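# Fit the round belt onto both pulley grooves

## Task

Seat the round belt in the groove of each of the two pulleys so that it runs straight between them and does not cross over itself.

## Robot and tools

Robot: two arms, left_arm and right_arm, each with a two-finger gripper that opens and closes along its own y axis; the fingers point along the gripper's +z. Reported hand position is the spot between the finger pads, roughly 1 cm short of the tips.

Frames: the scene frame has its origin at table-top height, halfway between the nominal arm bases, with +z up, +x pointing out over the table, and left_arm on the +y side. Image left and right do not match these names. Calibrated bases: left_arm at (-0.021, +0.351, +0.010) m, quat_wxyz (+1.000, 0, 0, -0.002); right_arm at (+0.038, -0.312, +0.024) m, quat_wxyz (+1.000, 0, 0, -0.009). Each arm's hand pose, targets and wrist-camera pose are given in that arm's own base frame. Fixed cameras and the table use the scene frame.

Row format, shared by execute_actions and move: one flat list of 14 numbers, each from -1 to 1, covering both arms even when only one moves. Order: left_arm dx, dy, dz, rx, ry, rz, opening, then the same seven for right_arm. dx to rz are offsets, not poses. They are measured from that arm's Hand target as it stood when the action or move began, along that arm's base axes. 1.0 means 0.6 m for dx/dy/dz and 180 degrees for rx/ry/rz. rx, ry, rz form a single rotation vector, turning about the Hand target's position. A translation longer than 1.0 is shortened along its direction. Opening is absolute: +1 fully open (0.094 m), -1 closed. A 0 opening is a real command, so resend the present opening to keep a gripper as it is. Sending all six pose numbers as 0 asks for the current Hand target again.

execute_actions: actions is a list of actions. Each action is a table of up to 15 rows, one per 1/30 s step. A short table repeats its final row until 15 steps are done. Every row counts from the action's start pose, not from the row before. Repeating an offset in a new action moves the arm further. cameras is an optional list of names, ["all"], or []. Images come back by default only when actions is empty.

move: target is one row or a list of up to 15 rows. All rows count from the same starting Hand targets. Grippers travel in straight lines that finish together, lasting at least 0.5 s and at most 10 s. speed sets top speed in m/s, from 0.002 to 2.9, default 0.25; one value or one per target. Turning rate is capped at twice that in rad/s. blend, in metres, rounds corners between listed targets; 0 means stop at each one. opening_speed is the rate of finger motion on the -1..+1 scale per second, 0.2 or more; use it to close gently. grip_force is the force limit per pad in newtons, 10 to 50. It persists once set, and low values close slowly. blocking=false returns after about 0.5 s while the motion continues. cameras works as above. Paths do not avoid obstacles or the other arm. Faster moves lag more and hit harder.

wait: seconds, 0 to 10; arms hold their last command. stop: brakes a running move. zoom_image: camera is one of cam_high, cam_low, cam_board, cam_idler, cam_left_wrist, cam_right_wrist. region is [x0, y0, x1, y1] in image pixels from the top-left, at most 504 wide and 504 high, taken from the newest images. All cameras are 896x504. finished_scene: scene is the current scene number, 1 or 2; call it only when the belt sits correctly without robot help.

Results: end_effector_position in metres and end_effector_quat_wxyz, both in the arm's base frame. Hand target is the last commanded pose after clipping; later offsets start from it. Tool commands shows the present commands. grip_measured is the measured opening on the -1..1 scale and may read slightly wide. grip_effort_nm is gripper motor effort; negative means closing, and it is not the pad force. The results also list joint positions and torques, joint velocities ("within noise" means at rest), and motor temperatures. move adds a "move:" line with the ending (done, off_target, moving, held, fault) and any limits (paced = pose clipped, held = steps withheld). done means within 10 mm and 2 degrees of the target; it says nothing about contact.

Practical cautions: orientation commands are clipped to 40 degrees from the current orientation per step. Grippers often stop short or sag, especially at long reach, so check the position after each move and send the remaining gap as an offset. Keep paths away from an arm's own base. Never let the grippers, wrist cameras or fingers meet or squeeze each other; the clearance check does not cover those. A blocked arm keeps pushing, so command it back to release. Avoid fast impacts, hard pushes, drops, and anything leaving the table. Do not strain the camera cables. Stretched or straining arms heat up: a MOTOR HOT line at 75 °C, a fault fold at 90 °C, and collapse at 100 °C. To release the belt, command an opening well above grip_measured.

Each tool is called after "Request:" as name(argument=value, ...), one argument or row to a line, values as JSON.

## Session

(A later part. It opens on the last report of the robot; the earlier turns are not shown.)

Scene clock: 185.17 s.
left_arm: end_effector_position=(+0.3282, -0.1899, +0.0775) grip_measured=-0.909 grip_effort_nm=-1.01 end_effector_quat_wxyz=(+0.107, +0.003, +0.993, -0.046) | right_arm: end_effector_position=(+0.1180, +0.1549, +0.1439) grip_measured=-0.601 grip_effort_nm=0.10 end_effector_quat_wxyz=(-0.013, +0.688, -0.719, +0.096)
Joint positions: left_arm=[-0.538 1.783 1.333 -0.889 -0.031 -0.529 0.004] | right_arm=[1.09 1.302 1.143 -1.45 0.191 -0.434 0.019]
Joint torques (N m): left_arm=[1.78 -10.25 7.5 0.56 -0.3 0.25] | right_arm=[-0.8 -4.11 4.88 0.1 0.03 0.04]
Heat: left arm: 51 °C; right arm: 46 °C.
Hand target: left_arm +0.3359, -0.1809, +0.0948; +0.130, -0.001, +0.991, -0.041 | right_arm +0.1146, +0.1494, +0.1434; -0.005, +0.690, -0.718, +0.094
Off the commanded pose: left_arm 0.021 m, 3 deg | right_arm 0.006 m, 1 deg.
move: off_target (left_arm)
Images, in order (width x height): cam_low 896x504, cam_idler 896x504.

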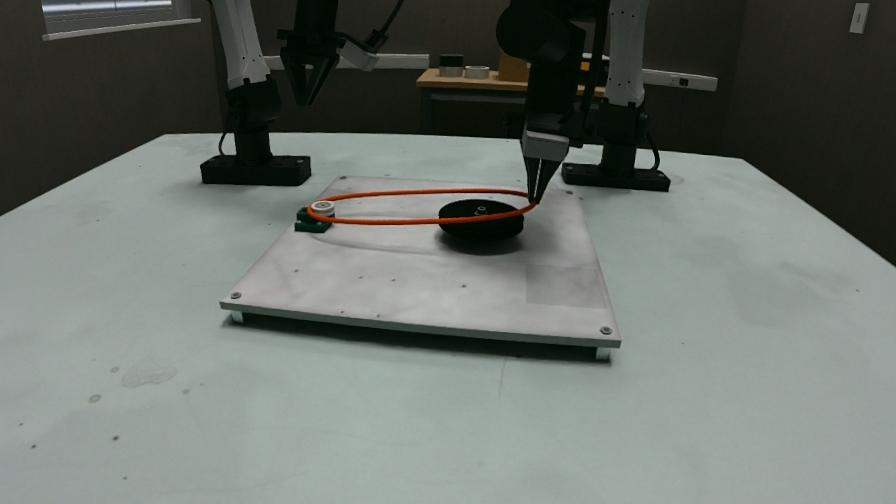

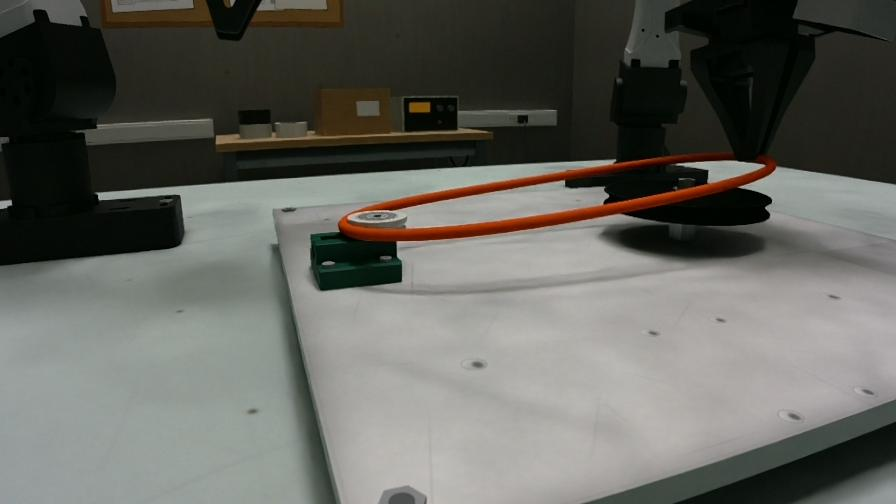

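Request:
move(
  target=[
    [0.07,0.055,0.0,0,0,0.1,-0.96,0,0,0,0,0,0,-0.6],
    [0.07,0.055,-0.09,0,0,0.15,-0.96,0,0,0,0,0,0,-0.6],
  ],
  speed=0.1,
  cameras=["cam_idler","cam_low","cam_left_wrist"],
)

Request:
zoom_image(
  camera="cam_idler",
  region=[560, 80, 830, 280],
)

Request:
zoom_image(
  camera="cam_low",
  region=[280, 120, 620, 300],
)

Scene clock: 189.23 s.
left_arm: end_effector_position=(+0.3726, -0.1827, +0.0547) grip_measured=-0.909 grip_effort_nm=-1.01 end_effector_quat_wxyz=(+0.118, -0.200, +0.970, -0.074) | right_arm: end_effector_position=(+0.1180, +0.1549, +0.1439) grip_measured=-0.601 grip_effort_nm=0.10 end_effector_quat_wxyz=(-0.013, +0.688, -0.719, +0.096)
Joint positions: left_arm=[-0.469 1.897 1.374 -0.77 -0.031 -0.87 0.004] | right_arm=[1.09 1.302 1.143 -1.45 0.191 -0.434 0.019]
Joint torques (N m): left_arm=[2.81 -6.63 4.36 0.66 -1.3 -0.15] | right_arm=[-0.7 -4.08 4.83 0.06 0.05 0]
Motor temperatures (°C): left_arm=[28 51 36 31 26 25 30] | right_arm=[26 45 34 27 24 27 27]
Heat: left arm: 51 °C; right arm: 45 °C.
Hand target: left_arm +0.3779, -0.1479, +0.0409; +0.137, -0.232, +0.963, -0.010 | right_arm +0.1146, +0.1494, +0.1434; -0.005, +0.690, -0.718, +0.094
Off the commanded pose: left_arm 0.038 m, 9 deg | right_arm 0.006 m, 1 deg.
move: off_target (left_arm)
camera_calibration:
cam_left_wrist: T_world_to_cam=[[0.369521, -0.910125, 0.187422, -0.315292], [-0.920308, -0.330584, 0.209158, 0.312002], [-0.128401, -0.249774, -0.959753, 0.141169], [0, 0, 0, 1]] pos_world=[0.421771, -0.148551, 0.129323]
Images, in order (width x height): cam_low 896x504, cam_idler 896x504, cam_left_wrist 896x504.

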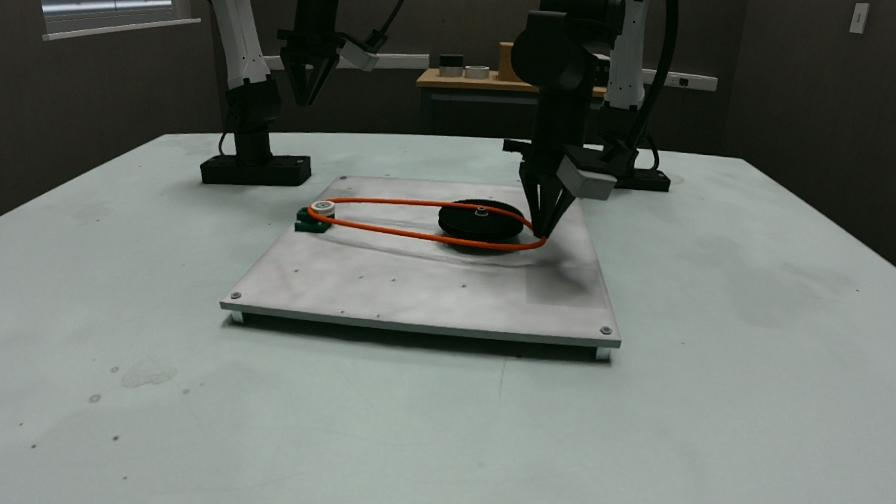

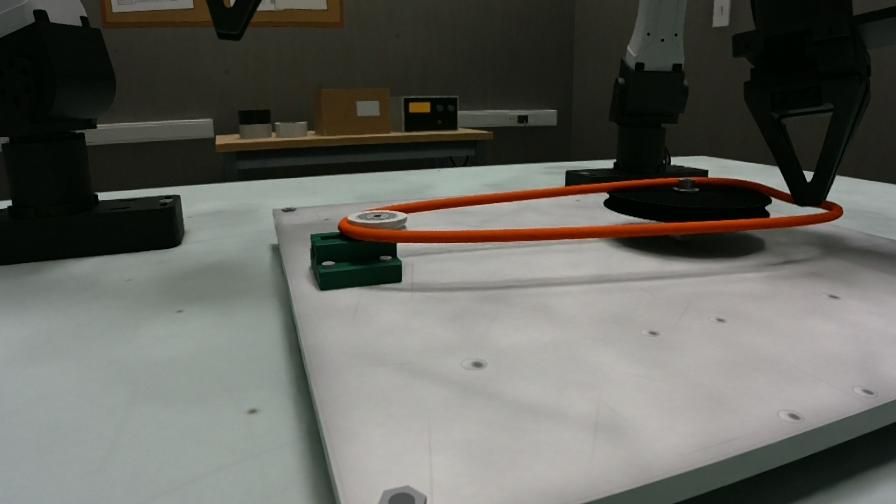

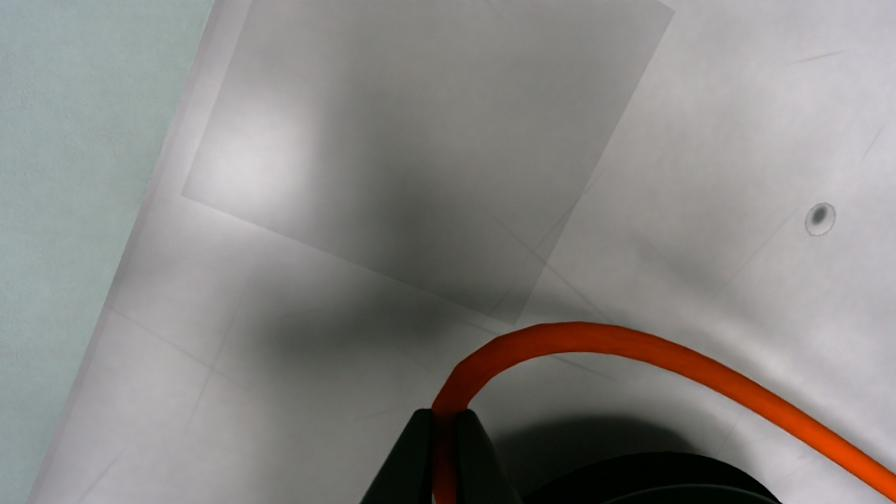

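Scaled by 1.867 from the camera's 896x504 image, which has a finer 1280x720 frame.

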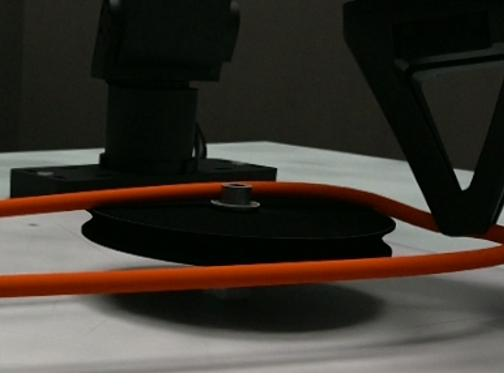

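Scaled by 1.482 from the camera's 896x504 image, which has a finer 1280x720 frame.

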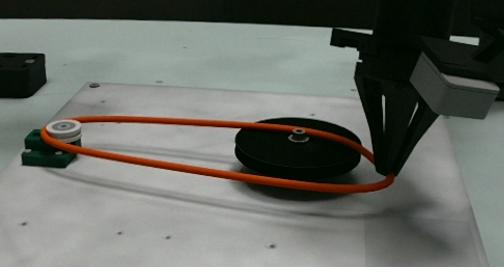

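Request:
move(
  target=[
    [-0.03,0,0,0,0,-0.05,-0.96,0.19,0.19,0,0.04,0.04,0.012,-0.6],
    [-0.03,0,0,0,0,-0.05,-0.96,0.2,0.29,-0.08,0.04,0.04,0.012,-0.6],
  ],
  speed=0.15,
  cameras=["cam_idler","cam_low","cam_right_wrist"],
)

Request:
zoom_image(
  camera="cam_low",
  region=[280, 120, 620, 300],
)

Scene clock: 193.33 s.
left_arm: end_effector_position=(+0.3656, -0.1814, +0.0492) grip_measured=-0.909 grip_effort_nm=-1.01 end_effector_quat_wxyz=(+0.132, -0.142, +0.978, -0.080) | right_arm: end_effector_position=(+0.2316, +0.3126, +0.0933) grip_measured=-0.601 grip_effort_nm=0.10 end_effector_quat_wxyz=(+0.009, +0.708, -0.706, +0.015)
Joint positions: left_arm=[-0.469 1.854 1.285 -0.692 -0.02 -0.754 0.004] | right_arm=[0.945 2.052 1.787 -1.327 0.027 -0.628 0.019]
Joint torques (N m): left_arm=[2.44 -8.54 3.54 0.43 -1.02 0.23] | right_arm=[-0.03 -7.87 7.76 0.4 -0.13 0.18]
Heat: left arm: 50 °C; right arm: 45 °C.
Hand target: left_arm +0.3598, -0.1478, +0.0408; +0.135, -0.156, +0.978, -0.020 | right_arm +0.2346, +0.3234, +0.0954; -0.005, +0.706, -0.708, +0.005
Off the commanded pose: left_arm 0.035 m, 7 deg | right_arm 0.011 m, 2 deg.
move: off_target (left_arm, right_arm)
camera_calibration:
cam_right_wrist: T_world_to_cam=[[0.999924, 0.00383847, 0.0117079, -0.231961], [-0.00182293, -0.893687, 0.448687, 0.276774], [0.0121855, -0.448675, -0.893612, 0.31171], [0, 0, 0, 1]] pos_world=[0.22865, 0.388096, 0.157078]
Images, in order (width x height): cam_low 896x504, cam_idler 896x504, cam_right_wrist 896x504.

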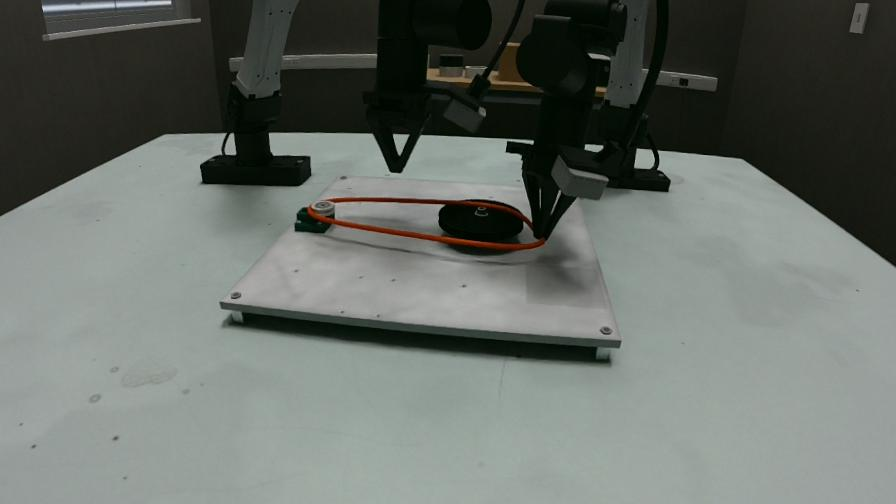

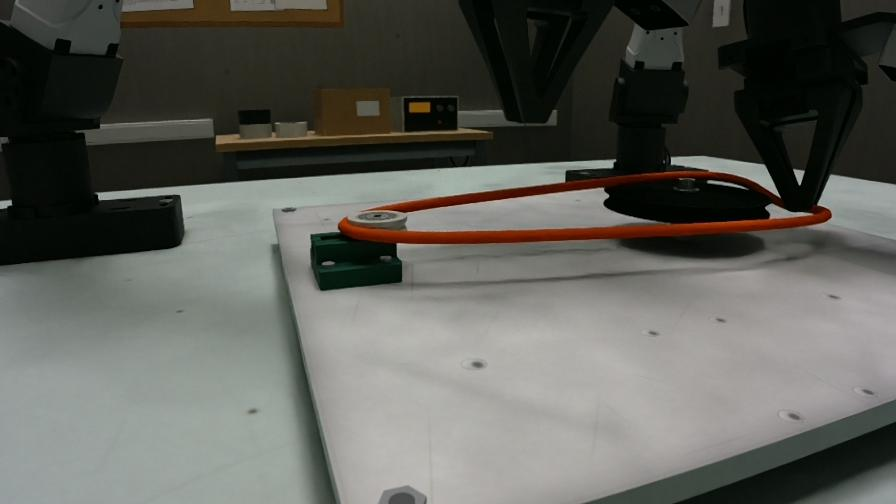

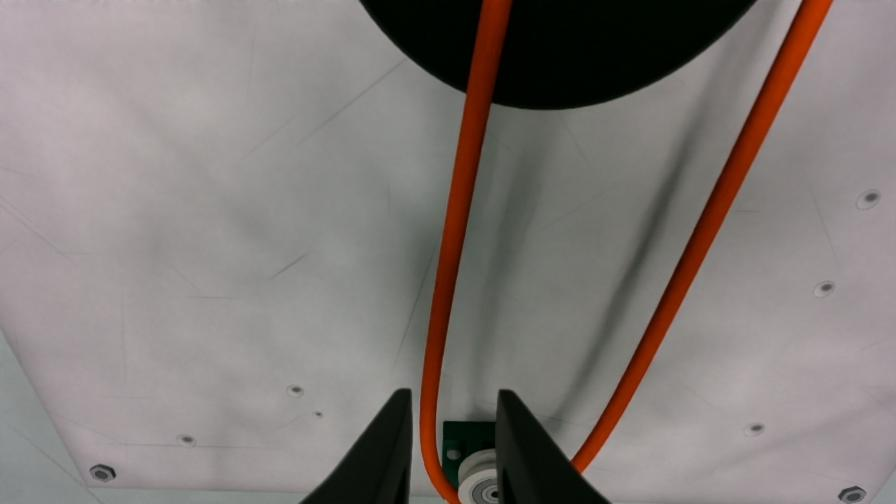

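Scaled by 1.482 from the camera's 896x504 image, which has a finer 1280x720 frame.

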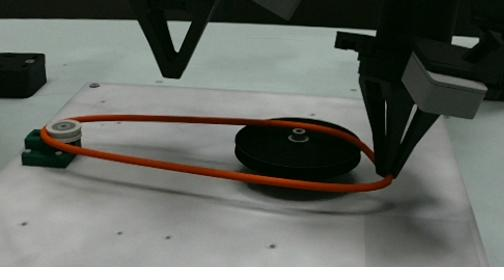

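Request:
move(
  target=[
    [0,0,0,0,0,0,-0.96,0.005,0.015,-0.045,0,0,0,-0.5],
  ],
  speed=0.1,
  cameras=["cam_idler","cam_low","cam_right_wrist"],
)

Scene clock: 194.80 s.
left_arm: end_effector_position=(+0.3656, -0.1814, +0.0492) grip_measured=-0.909 grip_effort_nm=-1.01 end_effector_quat_wxyz=(+0.132, -0.142, +0.978, -0.080) | right_arm: end_effector_position=(+0.2418, +0.3289, +0.0770) grip_measured=-0.502 grip_effort_nm=0.10 end_effector_quat_wxyz=(-0.011, +0.706, -0.708, +0.012)
Joint positions: left_arm=[-0.469 1.854 1.285 -0.692 -0.02 -0.754 0.004] | right_arm=[0.948 2.095 1.787 -1.245 0.027 -0.621 0.023]
Joint torques (N m): left_arm=[2.45 -8.55 3.54 0.43 -1.02 0.23] | right_arm=[0.18 -8.13 4.93 0.52 -0.12 0.22]
Heat: left arm: 50 °C; right arm: 45 °C.
Hand target: left_arm +0.3598, -0.1478, +0.0408; +0.135, -0.156, +0.978, -0.020 | right_arm +0.2376, +0.3324, +0.0684; -0.005, +0.706, -0.708, +0.005
Off the commanded pose: left_arm 0.035 m, 7 deg | right_arm 0.010 m, 1 deg.
move: off_target (left_arm)
camera_calibration:
cam_right_wrist: T_world_to_cam=[[0.999393, -0.00152376, 0.034807, -0.24185], [-0.0159989, -0.907551, 0.419637, 0.308783], [0.0309497, -0.419939, -0.907024, 0.291444], [0, 0, 0, 1]] pos_world=[0.237623, 0.402257, 0.143188]
Images, in order (width x height): cam_low 896x504, cam_idler 896x504, cam_right_wrist 896x504.

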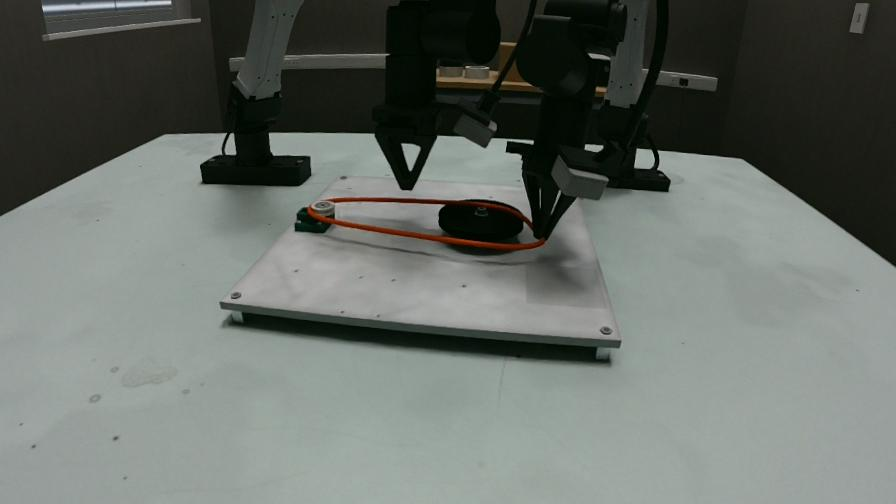

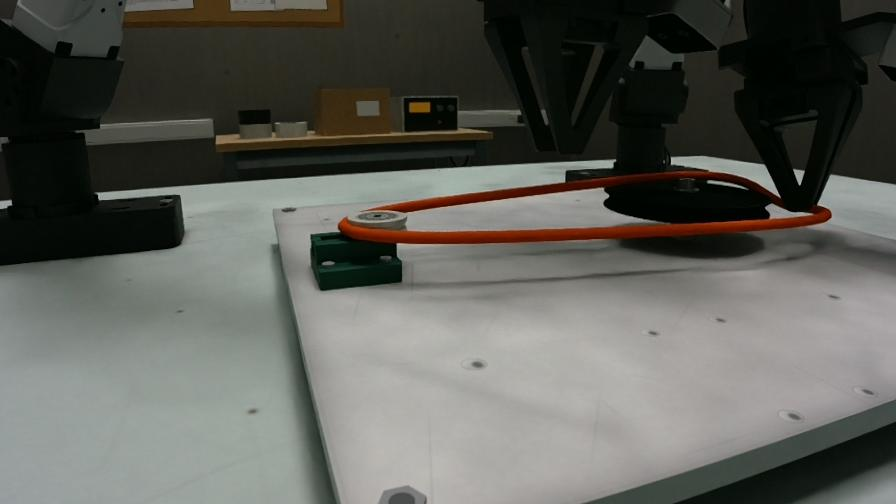

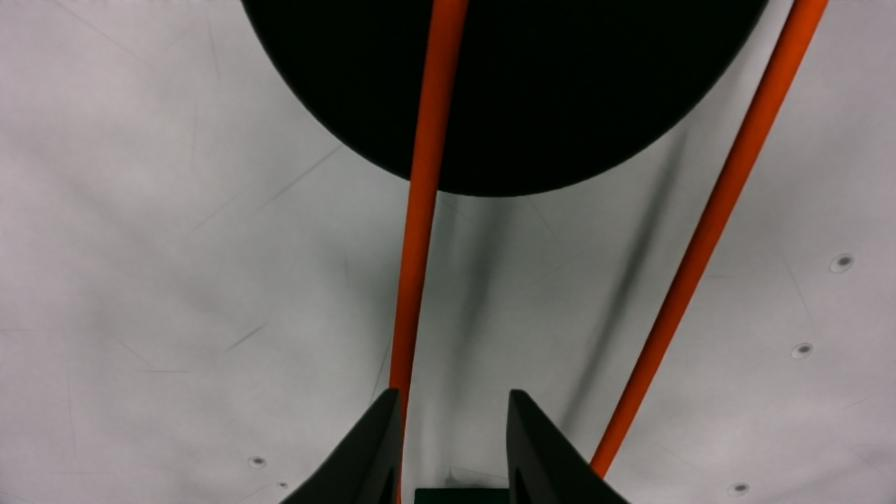

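Request:
move(
  target=[
    [0,0,0,0,0,0,-0.96,-0.025,0,0,0,0,0,-0.5],
    [0,0,0,0,0,0,-0.96,-0.025,0,-0.05,0,0,0,-0.5],
  ],
  speed=0.1,
  cameras=["cam_idler","cam_low","cam_right_wrist"],
)

Scene clock: 197.00 s.
left_arm: end_effector_position=(+0.3657, -0.1814, +0.0493) grip_measured=-0.909 grip_effort_nm=-1.01 end_effector_quat_wxyz=(+0.132, -0.142, +0.978, -0.080) | right_arm: end_effector_position=(+0.2253, +0.3291, +0.0408) grip_measured=-0.502 grip_effort_nm=0.10 end_effector_quat_wxyz=(-0.003, +0.707, -0.707, +0.013)
Joint positions: left_arm=[-0.469 1.854 1.285 -0.692 -0.02 -0.754 0.004] | right_arm=[0.982 2.095 1.642 -1.117 0.027 -0.59 0.023]
Joint torques (N m): left_arm=[2.45 -8.55 3.54 0.43 -1.02 0.23] | right_arm=[0.14 -9.1 4.88 0.45 -0.14 0.18]
Heat: left arm: 50 °C; right arm: 45 °C.
Hand target: left_arm +0.3599, -0.1479, +0.0408; +0.135, -0.156, +0.978, -0.020 | right_arm +0.2226, +0.3325, +0.0385; -0.005, +0.706, -0.708, +0.005
Off the commanded pose: left_arm 0.035 m, 7 deg | right_arm 0.005 m, 1 deg.
move: off_target (left_arm)
camera_calibration:
cam_right_wrist: T_world_to_cam=[[0.999678, 0.0019365, 0.0253171, -0.224926], [-0.00918537, -0.901976, 0.431688, 0.320114], [0.0236714, -0.431782, -0.901667, 0.264487], [0, 0, 0, 1]] pos_world=[0.221533, 0.403372, 0.105984]
Images, in order (width x height): cam_low 896x504, cam_idler 896x504, cam_right_wrist 896x504.

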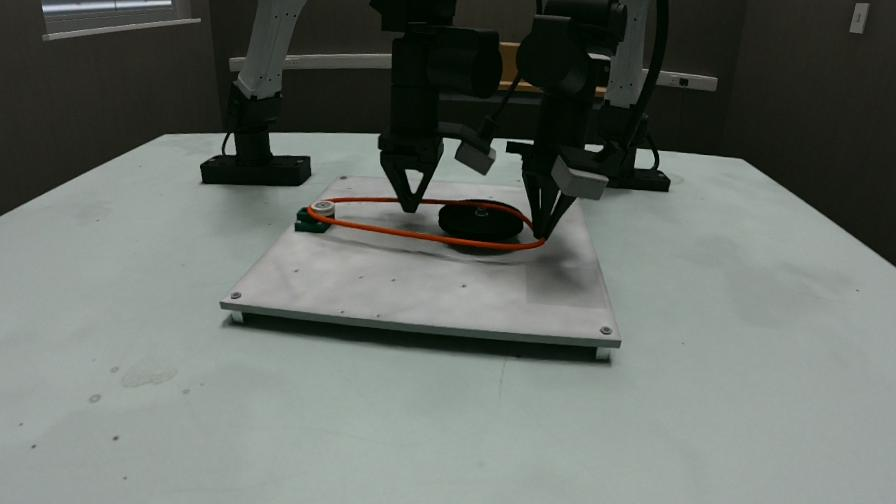

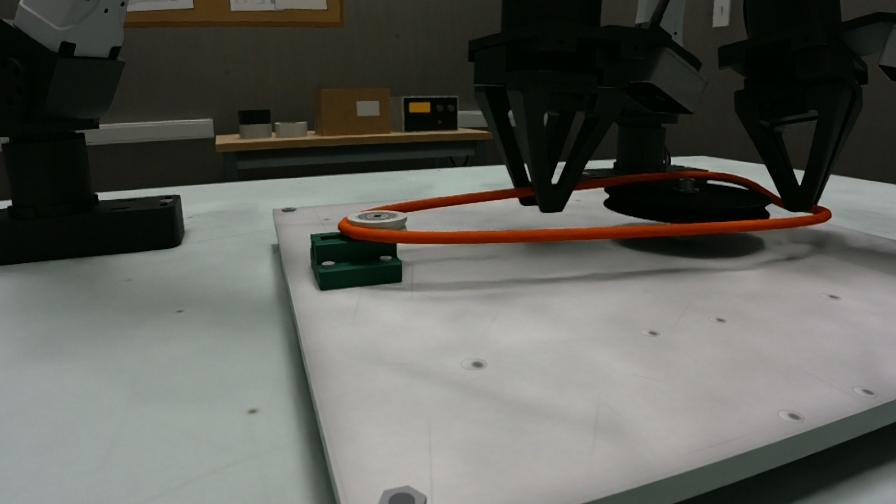

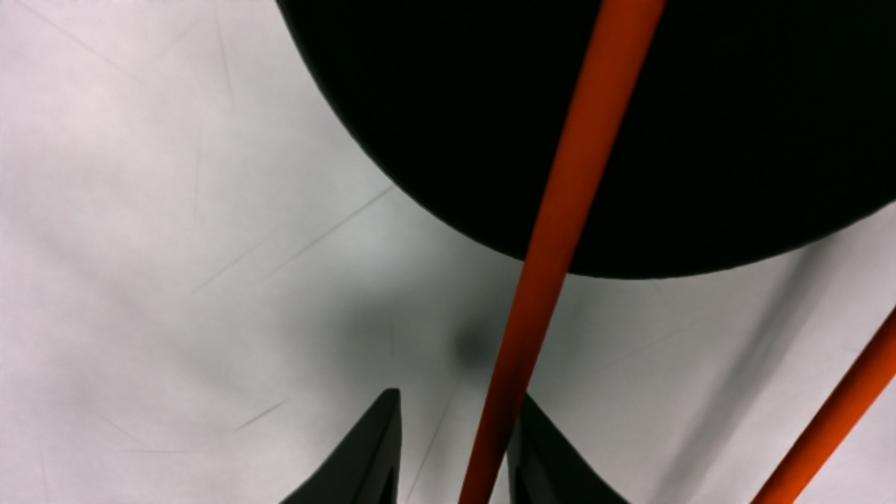

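Request:
move(
  target=[
    [0,0,0,0,0,0,-0.96,0.013,0,0,0,0,0,-0.5],
    [0,0,0,0,0,0,-0.96,0.013,0,-0.004,0,0,0,-0.96],
    [-0.015,0,0,0,0,-0.1,-0.96,-0.06,0,0.03,0,0,0,-0.96],
    [-0.02,0,-0.01,0,0,-0.1,-0.96,-0.13,0.03,0.08,0,0,0,-0.96],
  ],
  speed=0.09,
  cameras=["cam_idler","cam_low","cam_left_wrist"],
)

Request:
zoom_image(
  camera="cam_idler",
  region=[500, 80, 830, 280],
)

Request:
zoom_image(
  camera="cam_low",
  region=[340, 120, 620, 300],
)

Scene clock: 202.83 s.
left_arm: end_effector_position=(+0.3509, -0.1906, +0.0478) grip_measured=-0.909 grip_effort_nm=-1.01 end_effector_quat_wxyz=(+0.137, +0.027, +0.984, -0.113) | right_arm: end_effector_position=(+0.1757, +0.3397, +0.0607) grip_measured=-0.899 grip_effort_nm=-1.01 end_effector_quat_wxyz=(-0.012, +0.696, -0.716, +0.054)
Joint positions: left_arm=[-0.458 1.799 1.193 -0.62 0.09 -0.42 0.004] | right_arm=[1.143 2.032 1.624 -1.18 0.11 -0.397 0.005]
Joint torques (N m): left_arm=[3.82 -7.9 3.44 0.43 -1.17 0.18] | right_arm=[3.38 -12.89 7.95 -0.35 -0.91 0.23]
Heat: left arm: 49 °C; right arm: 47 °C.
Hand target: left_arm +0.3479, -0.1478, +0.0348; +0.130, -0.001, +0.991, -0.041 | right_arm +0.1446, +0.3505, +0.0865; -0.005, +0.706, -0.708, +0.005
Off the commanded pose: left_arm 0.045 m, 9 deg | right_arm 0.042 m, 6 deg.
move: off_target (left_arm, right_arm)
camera_calibration:
cam_left_wrist: T_world_to_cam=[[-0.0833796, -0.973702, 0.21202, -0.167588], [-0.98489, 0.112927, 0.131296, 0.401794], [-0.151786, -0.197869, -0.968405, 0.148262], [0, 0, 0, 1]] pos_world=[0.404254, -0.179217, 0.126356]
Images, in order (width x height): cam_low 896x504, cam_idler 896x504, cam_left_wrist 896x504.

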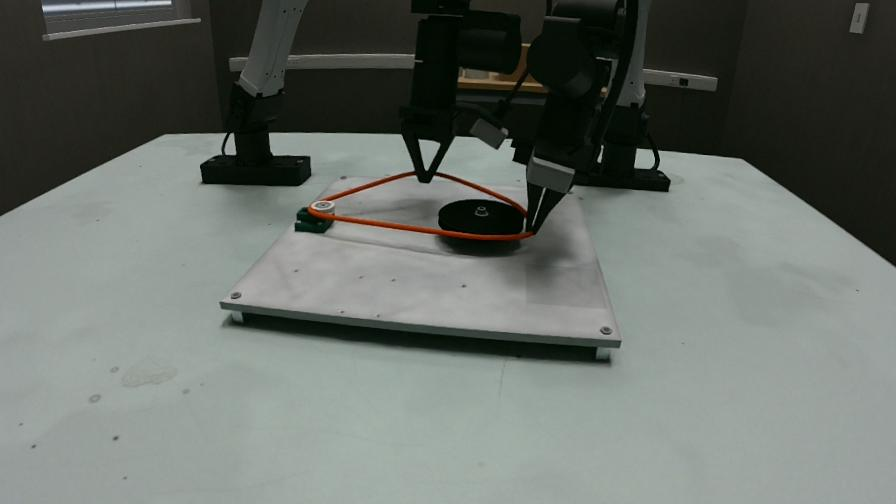

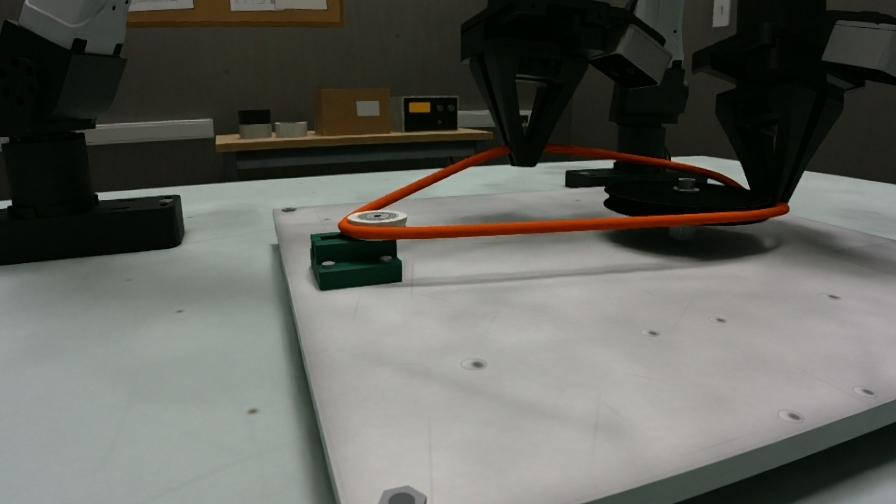

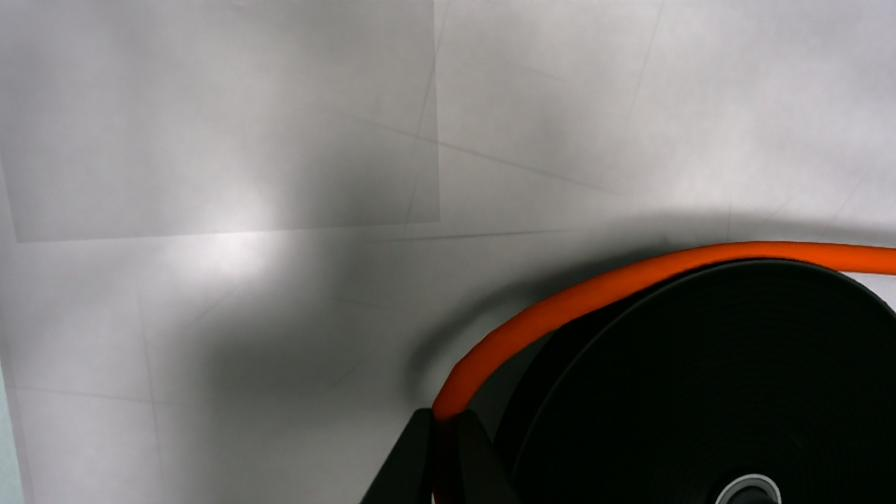

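Scaled by 1.527 from the camera's 896x504 image, which has a finer 1280x720 frame.

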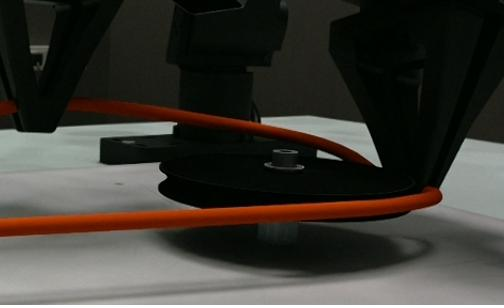

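Scaled by 1.800 from the camera's 896x504 image, which has a finer 1280x720 frame.

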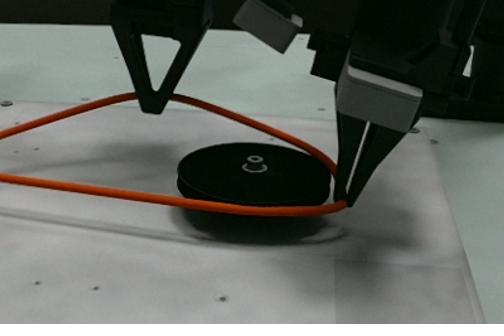

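Request:
move(
  target=[
    [-0.02,-0.05,0.015,-0.19,0,0,-0.96,0,0.0,0,0,0,0,-0.96],
  ],
  speed=0.15,
  cameras=["cam_idler","cam_low","cam_left_wrist"],
)

Request:
zoom_image(
  camera="cam_idler",
  region=[500, 80, 830, 280],
)

Request:
zoom_image(
  camera="cam_low",
  region=[340, 120, 620, 300],
)

Scene clock: 206.03 s.
left_arm: end_effector_position=(+0.3380, -0.1930, +0.0487) grip_measured=-0.909 grip_effort_nm=-1.01 end_effector_quat_wxyz=(+0.126, -0.014, +0.929, -0.349) | right_arm: end_effector_position=(+0.1719, +0.3328, +0.0610) grip_measured=-0.899 grip_effort_nm=-1.01 end_effector_quat_wxyz=(+0.003, +0.697, -0.715, +0.060)
Joint positions: left_arm=[-0.267 1.713 0.907 -0.255 0.591 -0.457 0.004] | right_arm=[1.145 2.032 1.624 -1.212 0.11 -0.397 0.005]
Joint torques (N m): left_arm=[2.4 -8.09 4.07 0.91 -0.06 0] | right_arm=[3.23 -12.97 7.94 -0.13 -0.93 0.21]
Heat: left arm: 49 °C; right arm: 49 °C.
Hand target: left_arm +0.3359, -0.1778, +0.0438; +0.124, -0.039, +0.935, -0.331 | right_arm +0.1446, +0.3505, +0.0865; -0.005, +0.706, -0.708, +0.005
Off the commanded pose: left_arm 0.016 m, 4 deg | right_arm 0.041 m, 7 deg.
move: off_target (left_arm, right_arm)
camera_calibration:
cam_left_wrist: T_world_to_cam=[[-0.0612175, -0.758243, 0.649091, -0.158395], [-0.983226, 0.157753, 0.0915506, 0.399259], [-0.171814, -0.632599, -0.755181, 0.0591425], [0, 0, 0, 1]] pos_world=[0.393027, -0.145673, 0.110924]
Images, in order (width x height): cam_low 896x504, cam_idler 896x504, cam_left_wrist 896x504.

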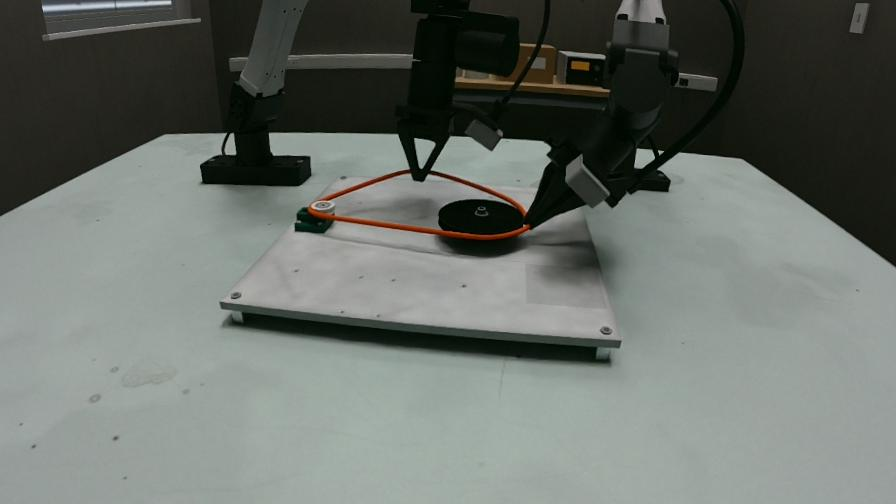

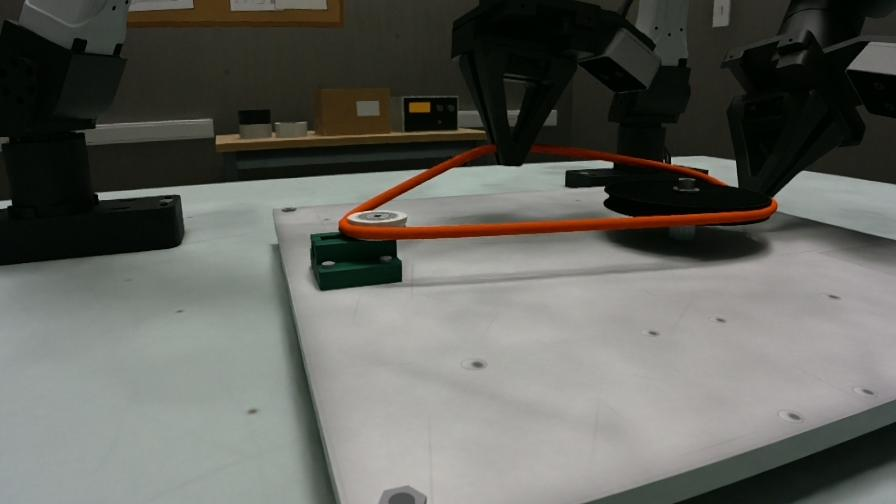

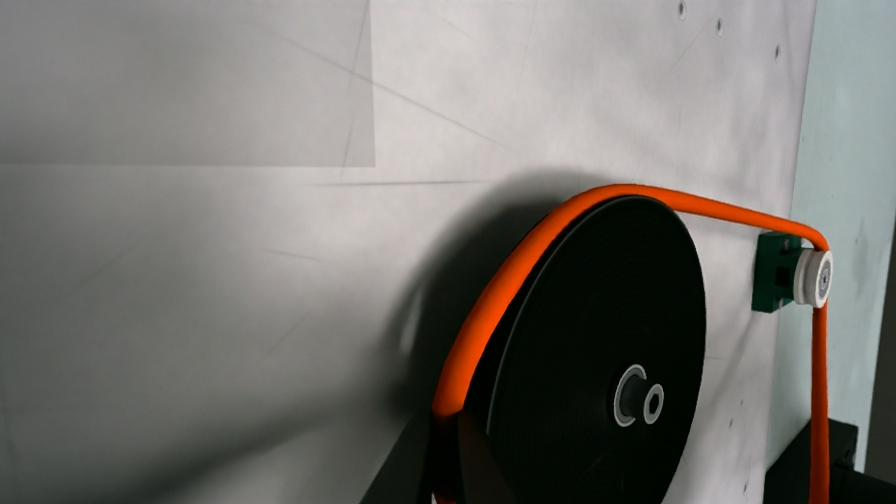

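Scaled by 1.527 from the camera's 896x504 image, which has a finer 1280x720 frame.

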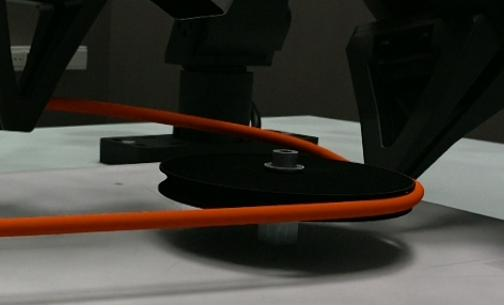

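Scaled by 1.800 from the camera's 896x504 image, which has a finer 1280x720 frame.

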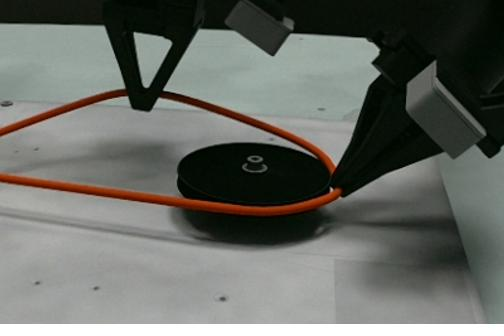

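Request:
move(
  target=[
    [0,-0.02,0,-0.06,0,0,-0.96,-0.01,0.02,0.0,0,0,0,-0.96],
    [0,-0.02,0,-0.06,0,0,-0.82,-0.01,0.02,0.0,0,0,0,-0.96],
  ],
  speed=0.1,
)

Request:
move(
  target=[
    [0,0.06,0.04,0,0,0,-0.82,0,0,0,0,0,0,-0.96],
  ],
  speed=0.06,
  cameras=["cam_idler","cam_low","cam_left_wrist"],
)

Request:
zoom_image(
  camera="cam_idler",
  region=[500, 80, 830, 280],
)

Request:
zoom_image(
  camera="cam_low",
  region=[340, 120, 620, 300],
)

Scene clock: 209.00 s.
left_arm: end_effector_position=(+0.3448, -0.1946, +0.0540) grip_measured=-0.822 grip_effort_nm=0.11 end_effector_quat_wxyz=(+0.142, -0.035, +0.894, -0.424) | right_arm: end_effector_position=(+0.1677, +0.3443, +0.0743) grip_measured=-0.899 grip_effort_nm=-1.01 end_effector_quat_wxyz=(-0.014, +0.697, -0.714, +0.063)
Joint positions: left_arm=[-0.215 1.726 0.819 -0.035 0.735 -0.543 0.008] | right_arm=[1.175 2.032 1.677 -1.239 0.128 -0.369 0.005]
Joint torques (N m): left_arm=[0.7 -6.16 4.38 0.94 0.32 0.08] | right_arm=[3 -9.94 8.44 0.03 -1.08 0.2]
Motor temperatures (°C): left_arm=[28 49 35 31 26 25 30] | right_arm=[26 50 35 27 25 27 27]
Heat: left arm: 49 °C; right arm: 50 °C.
Hand target: left_arm +0.3359, -0.1898, +0.0438; +0.120, -0.051, +0.899, -0.417 | right_arm +0.1386, +0.3625, +0.0864; -0.005, +0.706, -0.708, +0.005
Off the commanded pose: left_arm 0.014 m, 3 deg | right_arm 0.036 m, 7 deg.
move: off_target (left_arm, right_arm)

Scene clock: 210.47 s.
left_arm: end_effector_position=(+0.3202, -0.1531, +0.0447) grip_measured=-0.822 grip_effort_nm=0.11 end_effector_quat_wxyz=(+0.086, -0.072, +0.907, -0.406) | right_arm: end_effector_position=(+0.1397, +0.3549, +0.0751) grip_measured=-0.899 grip_effort_nm=-1.01 end_effector_quat_wxyz=(+0.006, +0.708, -0.706, +0.021)
Joint positions: left_arm=[-0.095 1.69 0.819 -0.293 0.777 -0.421 0.008] | right_arm=[1.211 2.032 1.685 -1.252 0.032 -0.363 0.005]
Joint torques (N m): left_arm=[0.85 -8.58 8.94 0.96 0.56 0.36] | right_arm=[-0.24 -9.85 7.9 0.12 -0.13 0.19]
Heat: left arm: 49 °C; right arm: 50 °C.
Hand target: left_arm +0.3359, -0.1538, +0.0679; +0.120, -0.051, +0.899, -0.417 | right_arm +0.1386, +0.3625, +0.0865; -0.005, +0.706, -0.708, +0.005
Off the commanded pose: left_arm 0.028 m, 5 deg | right_arm 0.014 m, 2 deg.
move: off_target (left_arm, right_arm)
camera_calibration:
cam_left_wrist: T_world_to_cam=[[0.0602944, -0.66165, 0.747385, -0.155181], [-0.977452, 0.112663, 0.178593, 0.363209], [-0.202369, -0.7413, -0.639938, 0.0663686], [0, 0, 0, 1]] pos_world=[0.377806, -0.0943964, 0.0935849]
Images, in order (width x height): cam_low 896x504, cam_idler 896x504, cam_left_wrist 896x504.

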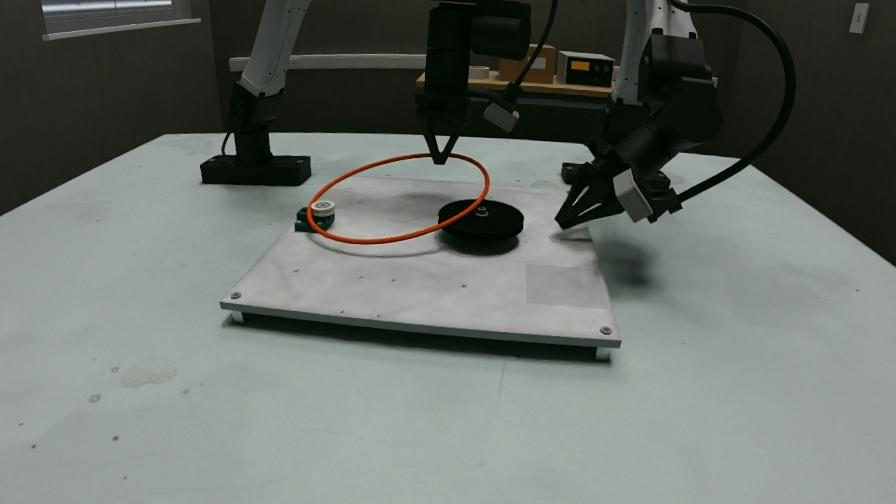

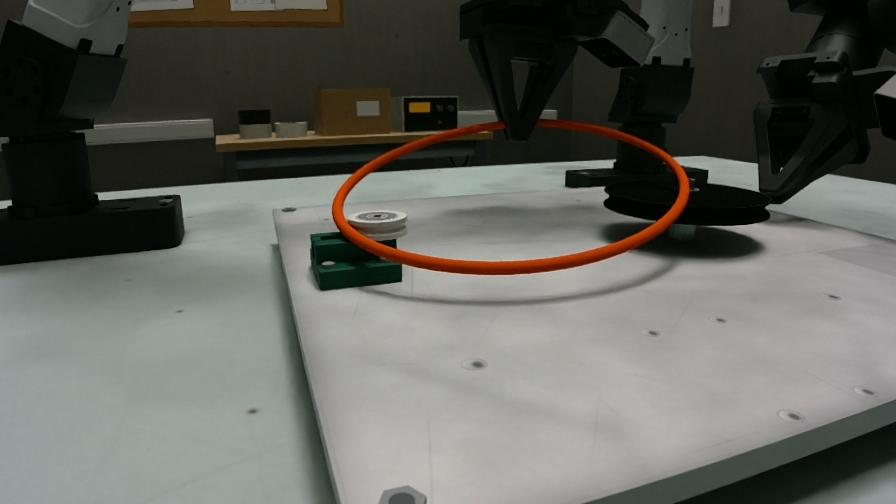

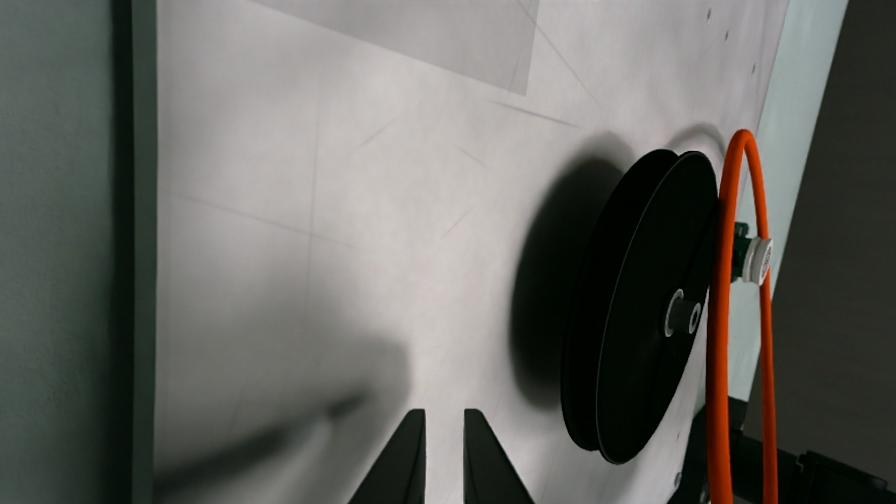

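Scaled by 1.527 from the camera's 896x504 image, which has a finer 1280x720 frame.

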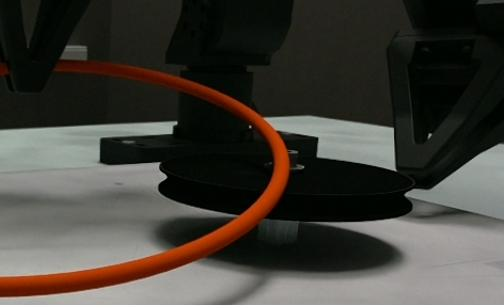

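Scaled by 1.800 from the camera's 896x504 image, which has a finer 1280x720 frame.

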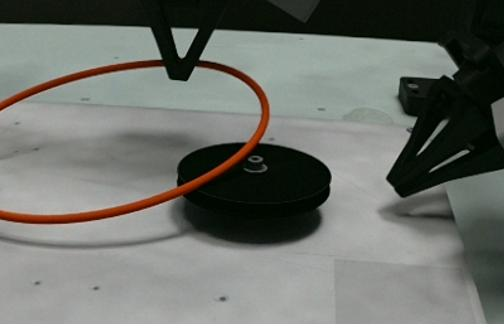

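Request:
move(
  target=[
    [0,0.04,0.12,0.1,0,0,-0.5,0.0,-0.04,-0.08,0,0,0,-0.96],
    [0,0.04,0.12,0.23,0,0,-0.5,0,-0.04,-0.08,0,0,0,-0.6],
    [0,0.04,0.12,0.23,0,0,-0.5,0,-0.05,0.08,0,0,0,-0.6],
    [0,0.04,0.12,0.23,0,0,-0.5,-0.03,-0.3,0.1,0,0,0,-0.6],
  ],
  speed=0.15,
)

Request:
move(
  target=[
    [-0.04,-0.15,-0.04,0,0,0,-0.5,0,0,0,0,0,0,-0.6],
  ],
  speed=0.15,
  cameras=["cam_idler","cam_low","cam_left_wrist"],
)

Scene clock: 219.23 s.
left_arm: end_effector_position=(+0.3271, -0.1271, +0.1292) grip_measured=-0.502 grip_effort_nm=0.14 end_effector_quat_wxyz=(+0.114, -0.001, +0.991, -0.074) | right_arm: end_effector_position=(+0.1252, +0.1863, +0.1461) grip_measured=-0.601 grip_effort_nm=0.10 end_effector_quat_wxyz=(-0.010, +0.705, -0.709, +0.013)
Joint positions: left_arm=[-0.34 1.623 1.347 -1.03 0.062 -0.35 0.023] | right_arm=[1.002 1.379 1.224 -1.402 0.029 -0.563 0.019]
Joint torques (N m): left_arm=[-0.57 -5.85 9.66 0.74 -0.11 -0.06] | right_arm=[-0.92 -5 4.94 0.22 -0.13 0]
Heat: left arm: 48 °C; right arm: 50 °C.
Hand target: left_arm +0.3358, -0.1298, +0.1398; +0.130, -0.005, +0.989, -0.072 | right_arm +0.1206, +0.1825, +0.1464; -0.005, +0.706, -0.708, +0.005
Off the commanded pose: left_arm 0.014 m, 2 deg | right_arm 0.006 m, 1 deg.
move: off_target (left_arm); target 2's new opening was sent with right_arm's hand 0.013 m and 3 deg from that target

Scene clock: 220.63 s.
left_arm: end_effector_position=(+0.2981, -0.2125, +0.1037) grip_measured=-0.502 grip_effort_nm=0.14 end_effector_quat_wxyz=(+0.103, +0.002, +0.993, -0.063) | right_arm: end_effector_position=(+0.1252, +0.1863, +0.1461) grip_measured=-0.601 grip_effort_nm=0.10 end_effector_quat_wxyz=(-0.010, +0.705, -0.709, +0.013)
Joint positions: left_arm=[-0.629 1.709 1.347 -0.968 -0.019 -0.621 0.023] | right_arm=[1.002 1.379 1.224 -1.402 0.029 -0.563 0.019]
Joint torques (N m): left_arm=[-0.16 -6.63 9.46 0.92 -0.17 -0.05] | right_arm=[-0.65 -5.04 4.93 0.24 -0.17 0.01]
Heat: left arm: 48 °C; right arm: 50 °C.
Hand target: left_arm +0.3118, -0.2198, +0.1159; +0.130, -0.005, +0.989, -0.072 | right_arm +0.1206, +0.1825, +0.1464; -0.005, +0.706, -0.708, +0.005
Off the commanded pose: left_arm 0.020 m, 3 deg | right_arm 0.006 m, 1 deg.
move: off_target (left_arm)
camera_calibration:
cam_left_wrist: T_world_to_cam=[[-0.0180867, -0.992472, 0.121126, -0.219266], [-0.977191, 0.0431846, 0.207927, 0.319862], [-0.211593, -0.114603, -0.970616, 0.225773], [0, 0, 0, 1]] pos_world=[0.356372, -0.205554, 0.179189]
Images, in order (width x height): cam_low 896x504, cam_idler 896x504, cam_left_wrist 896x504.

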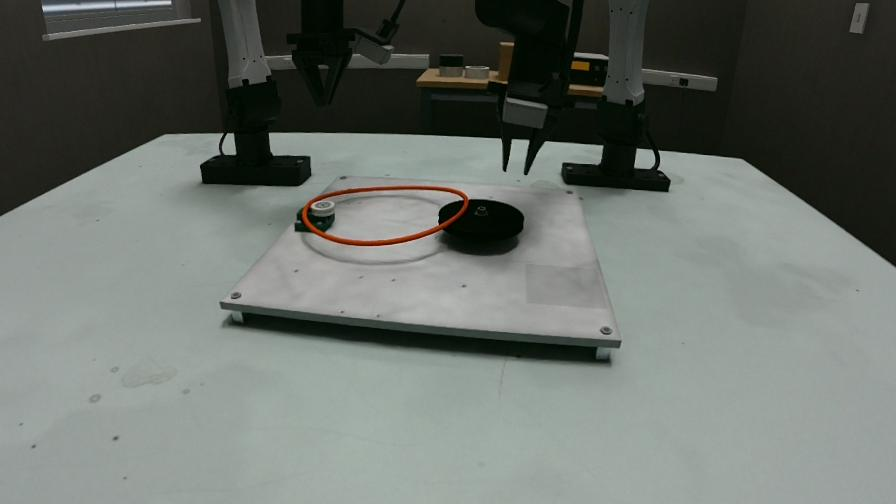

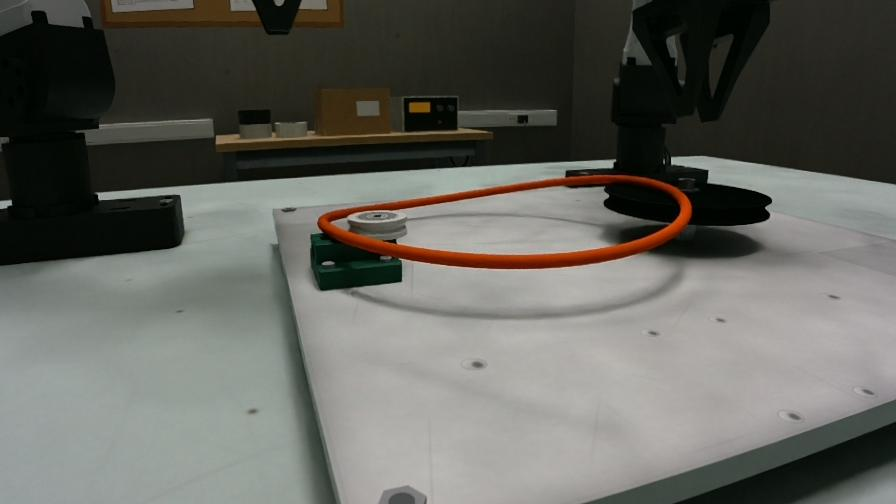

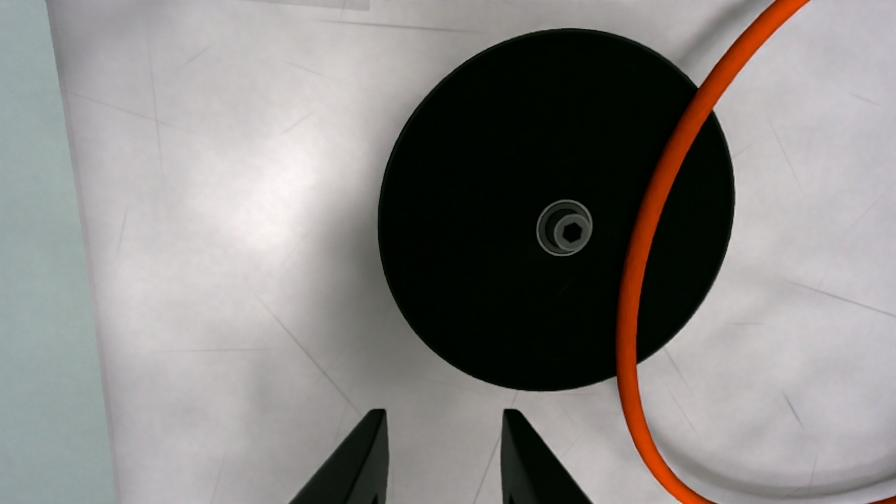

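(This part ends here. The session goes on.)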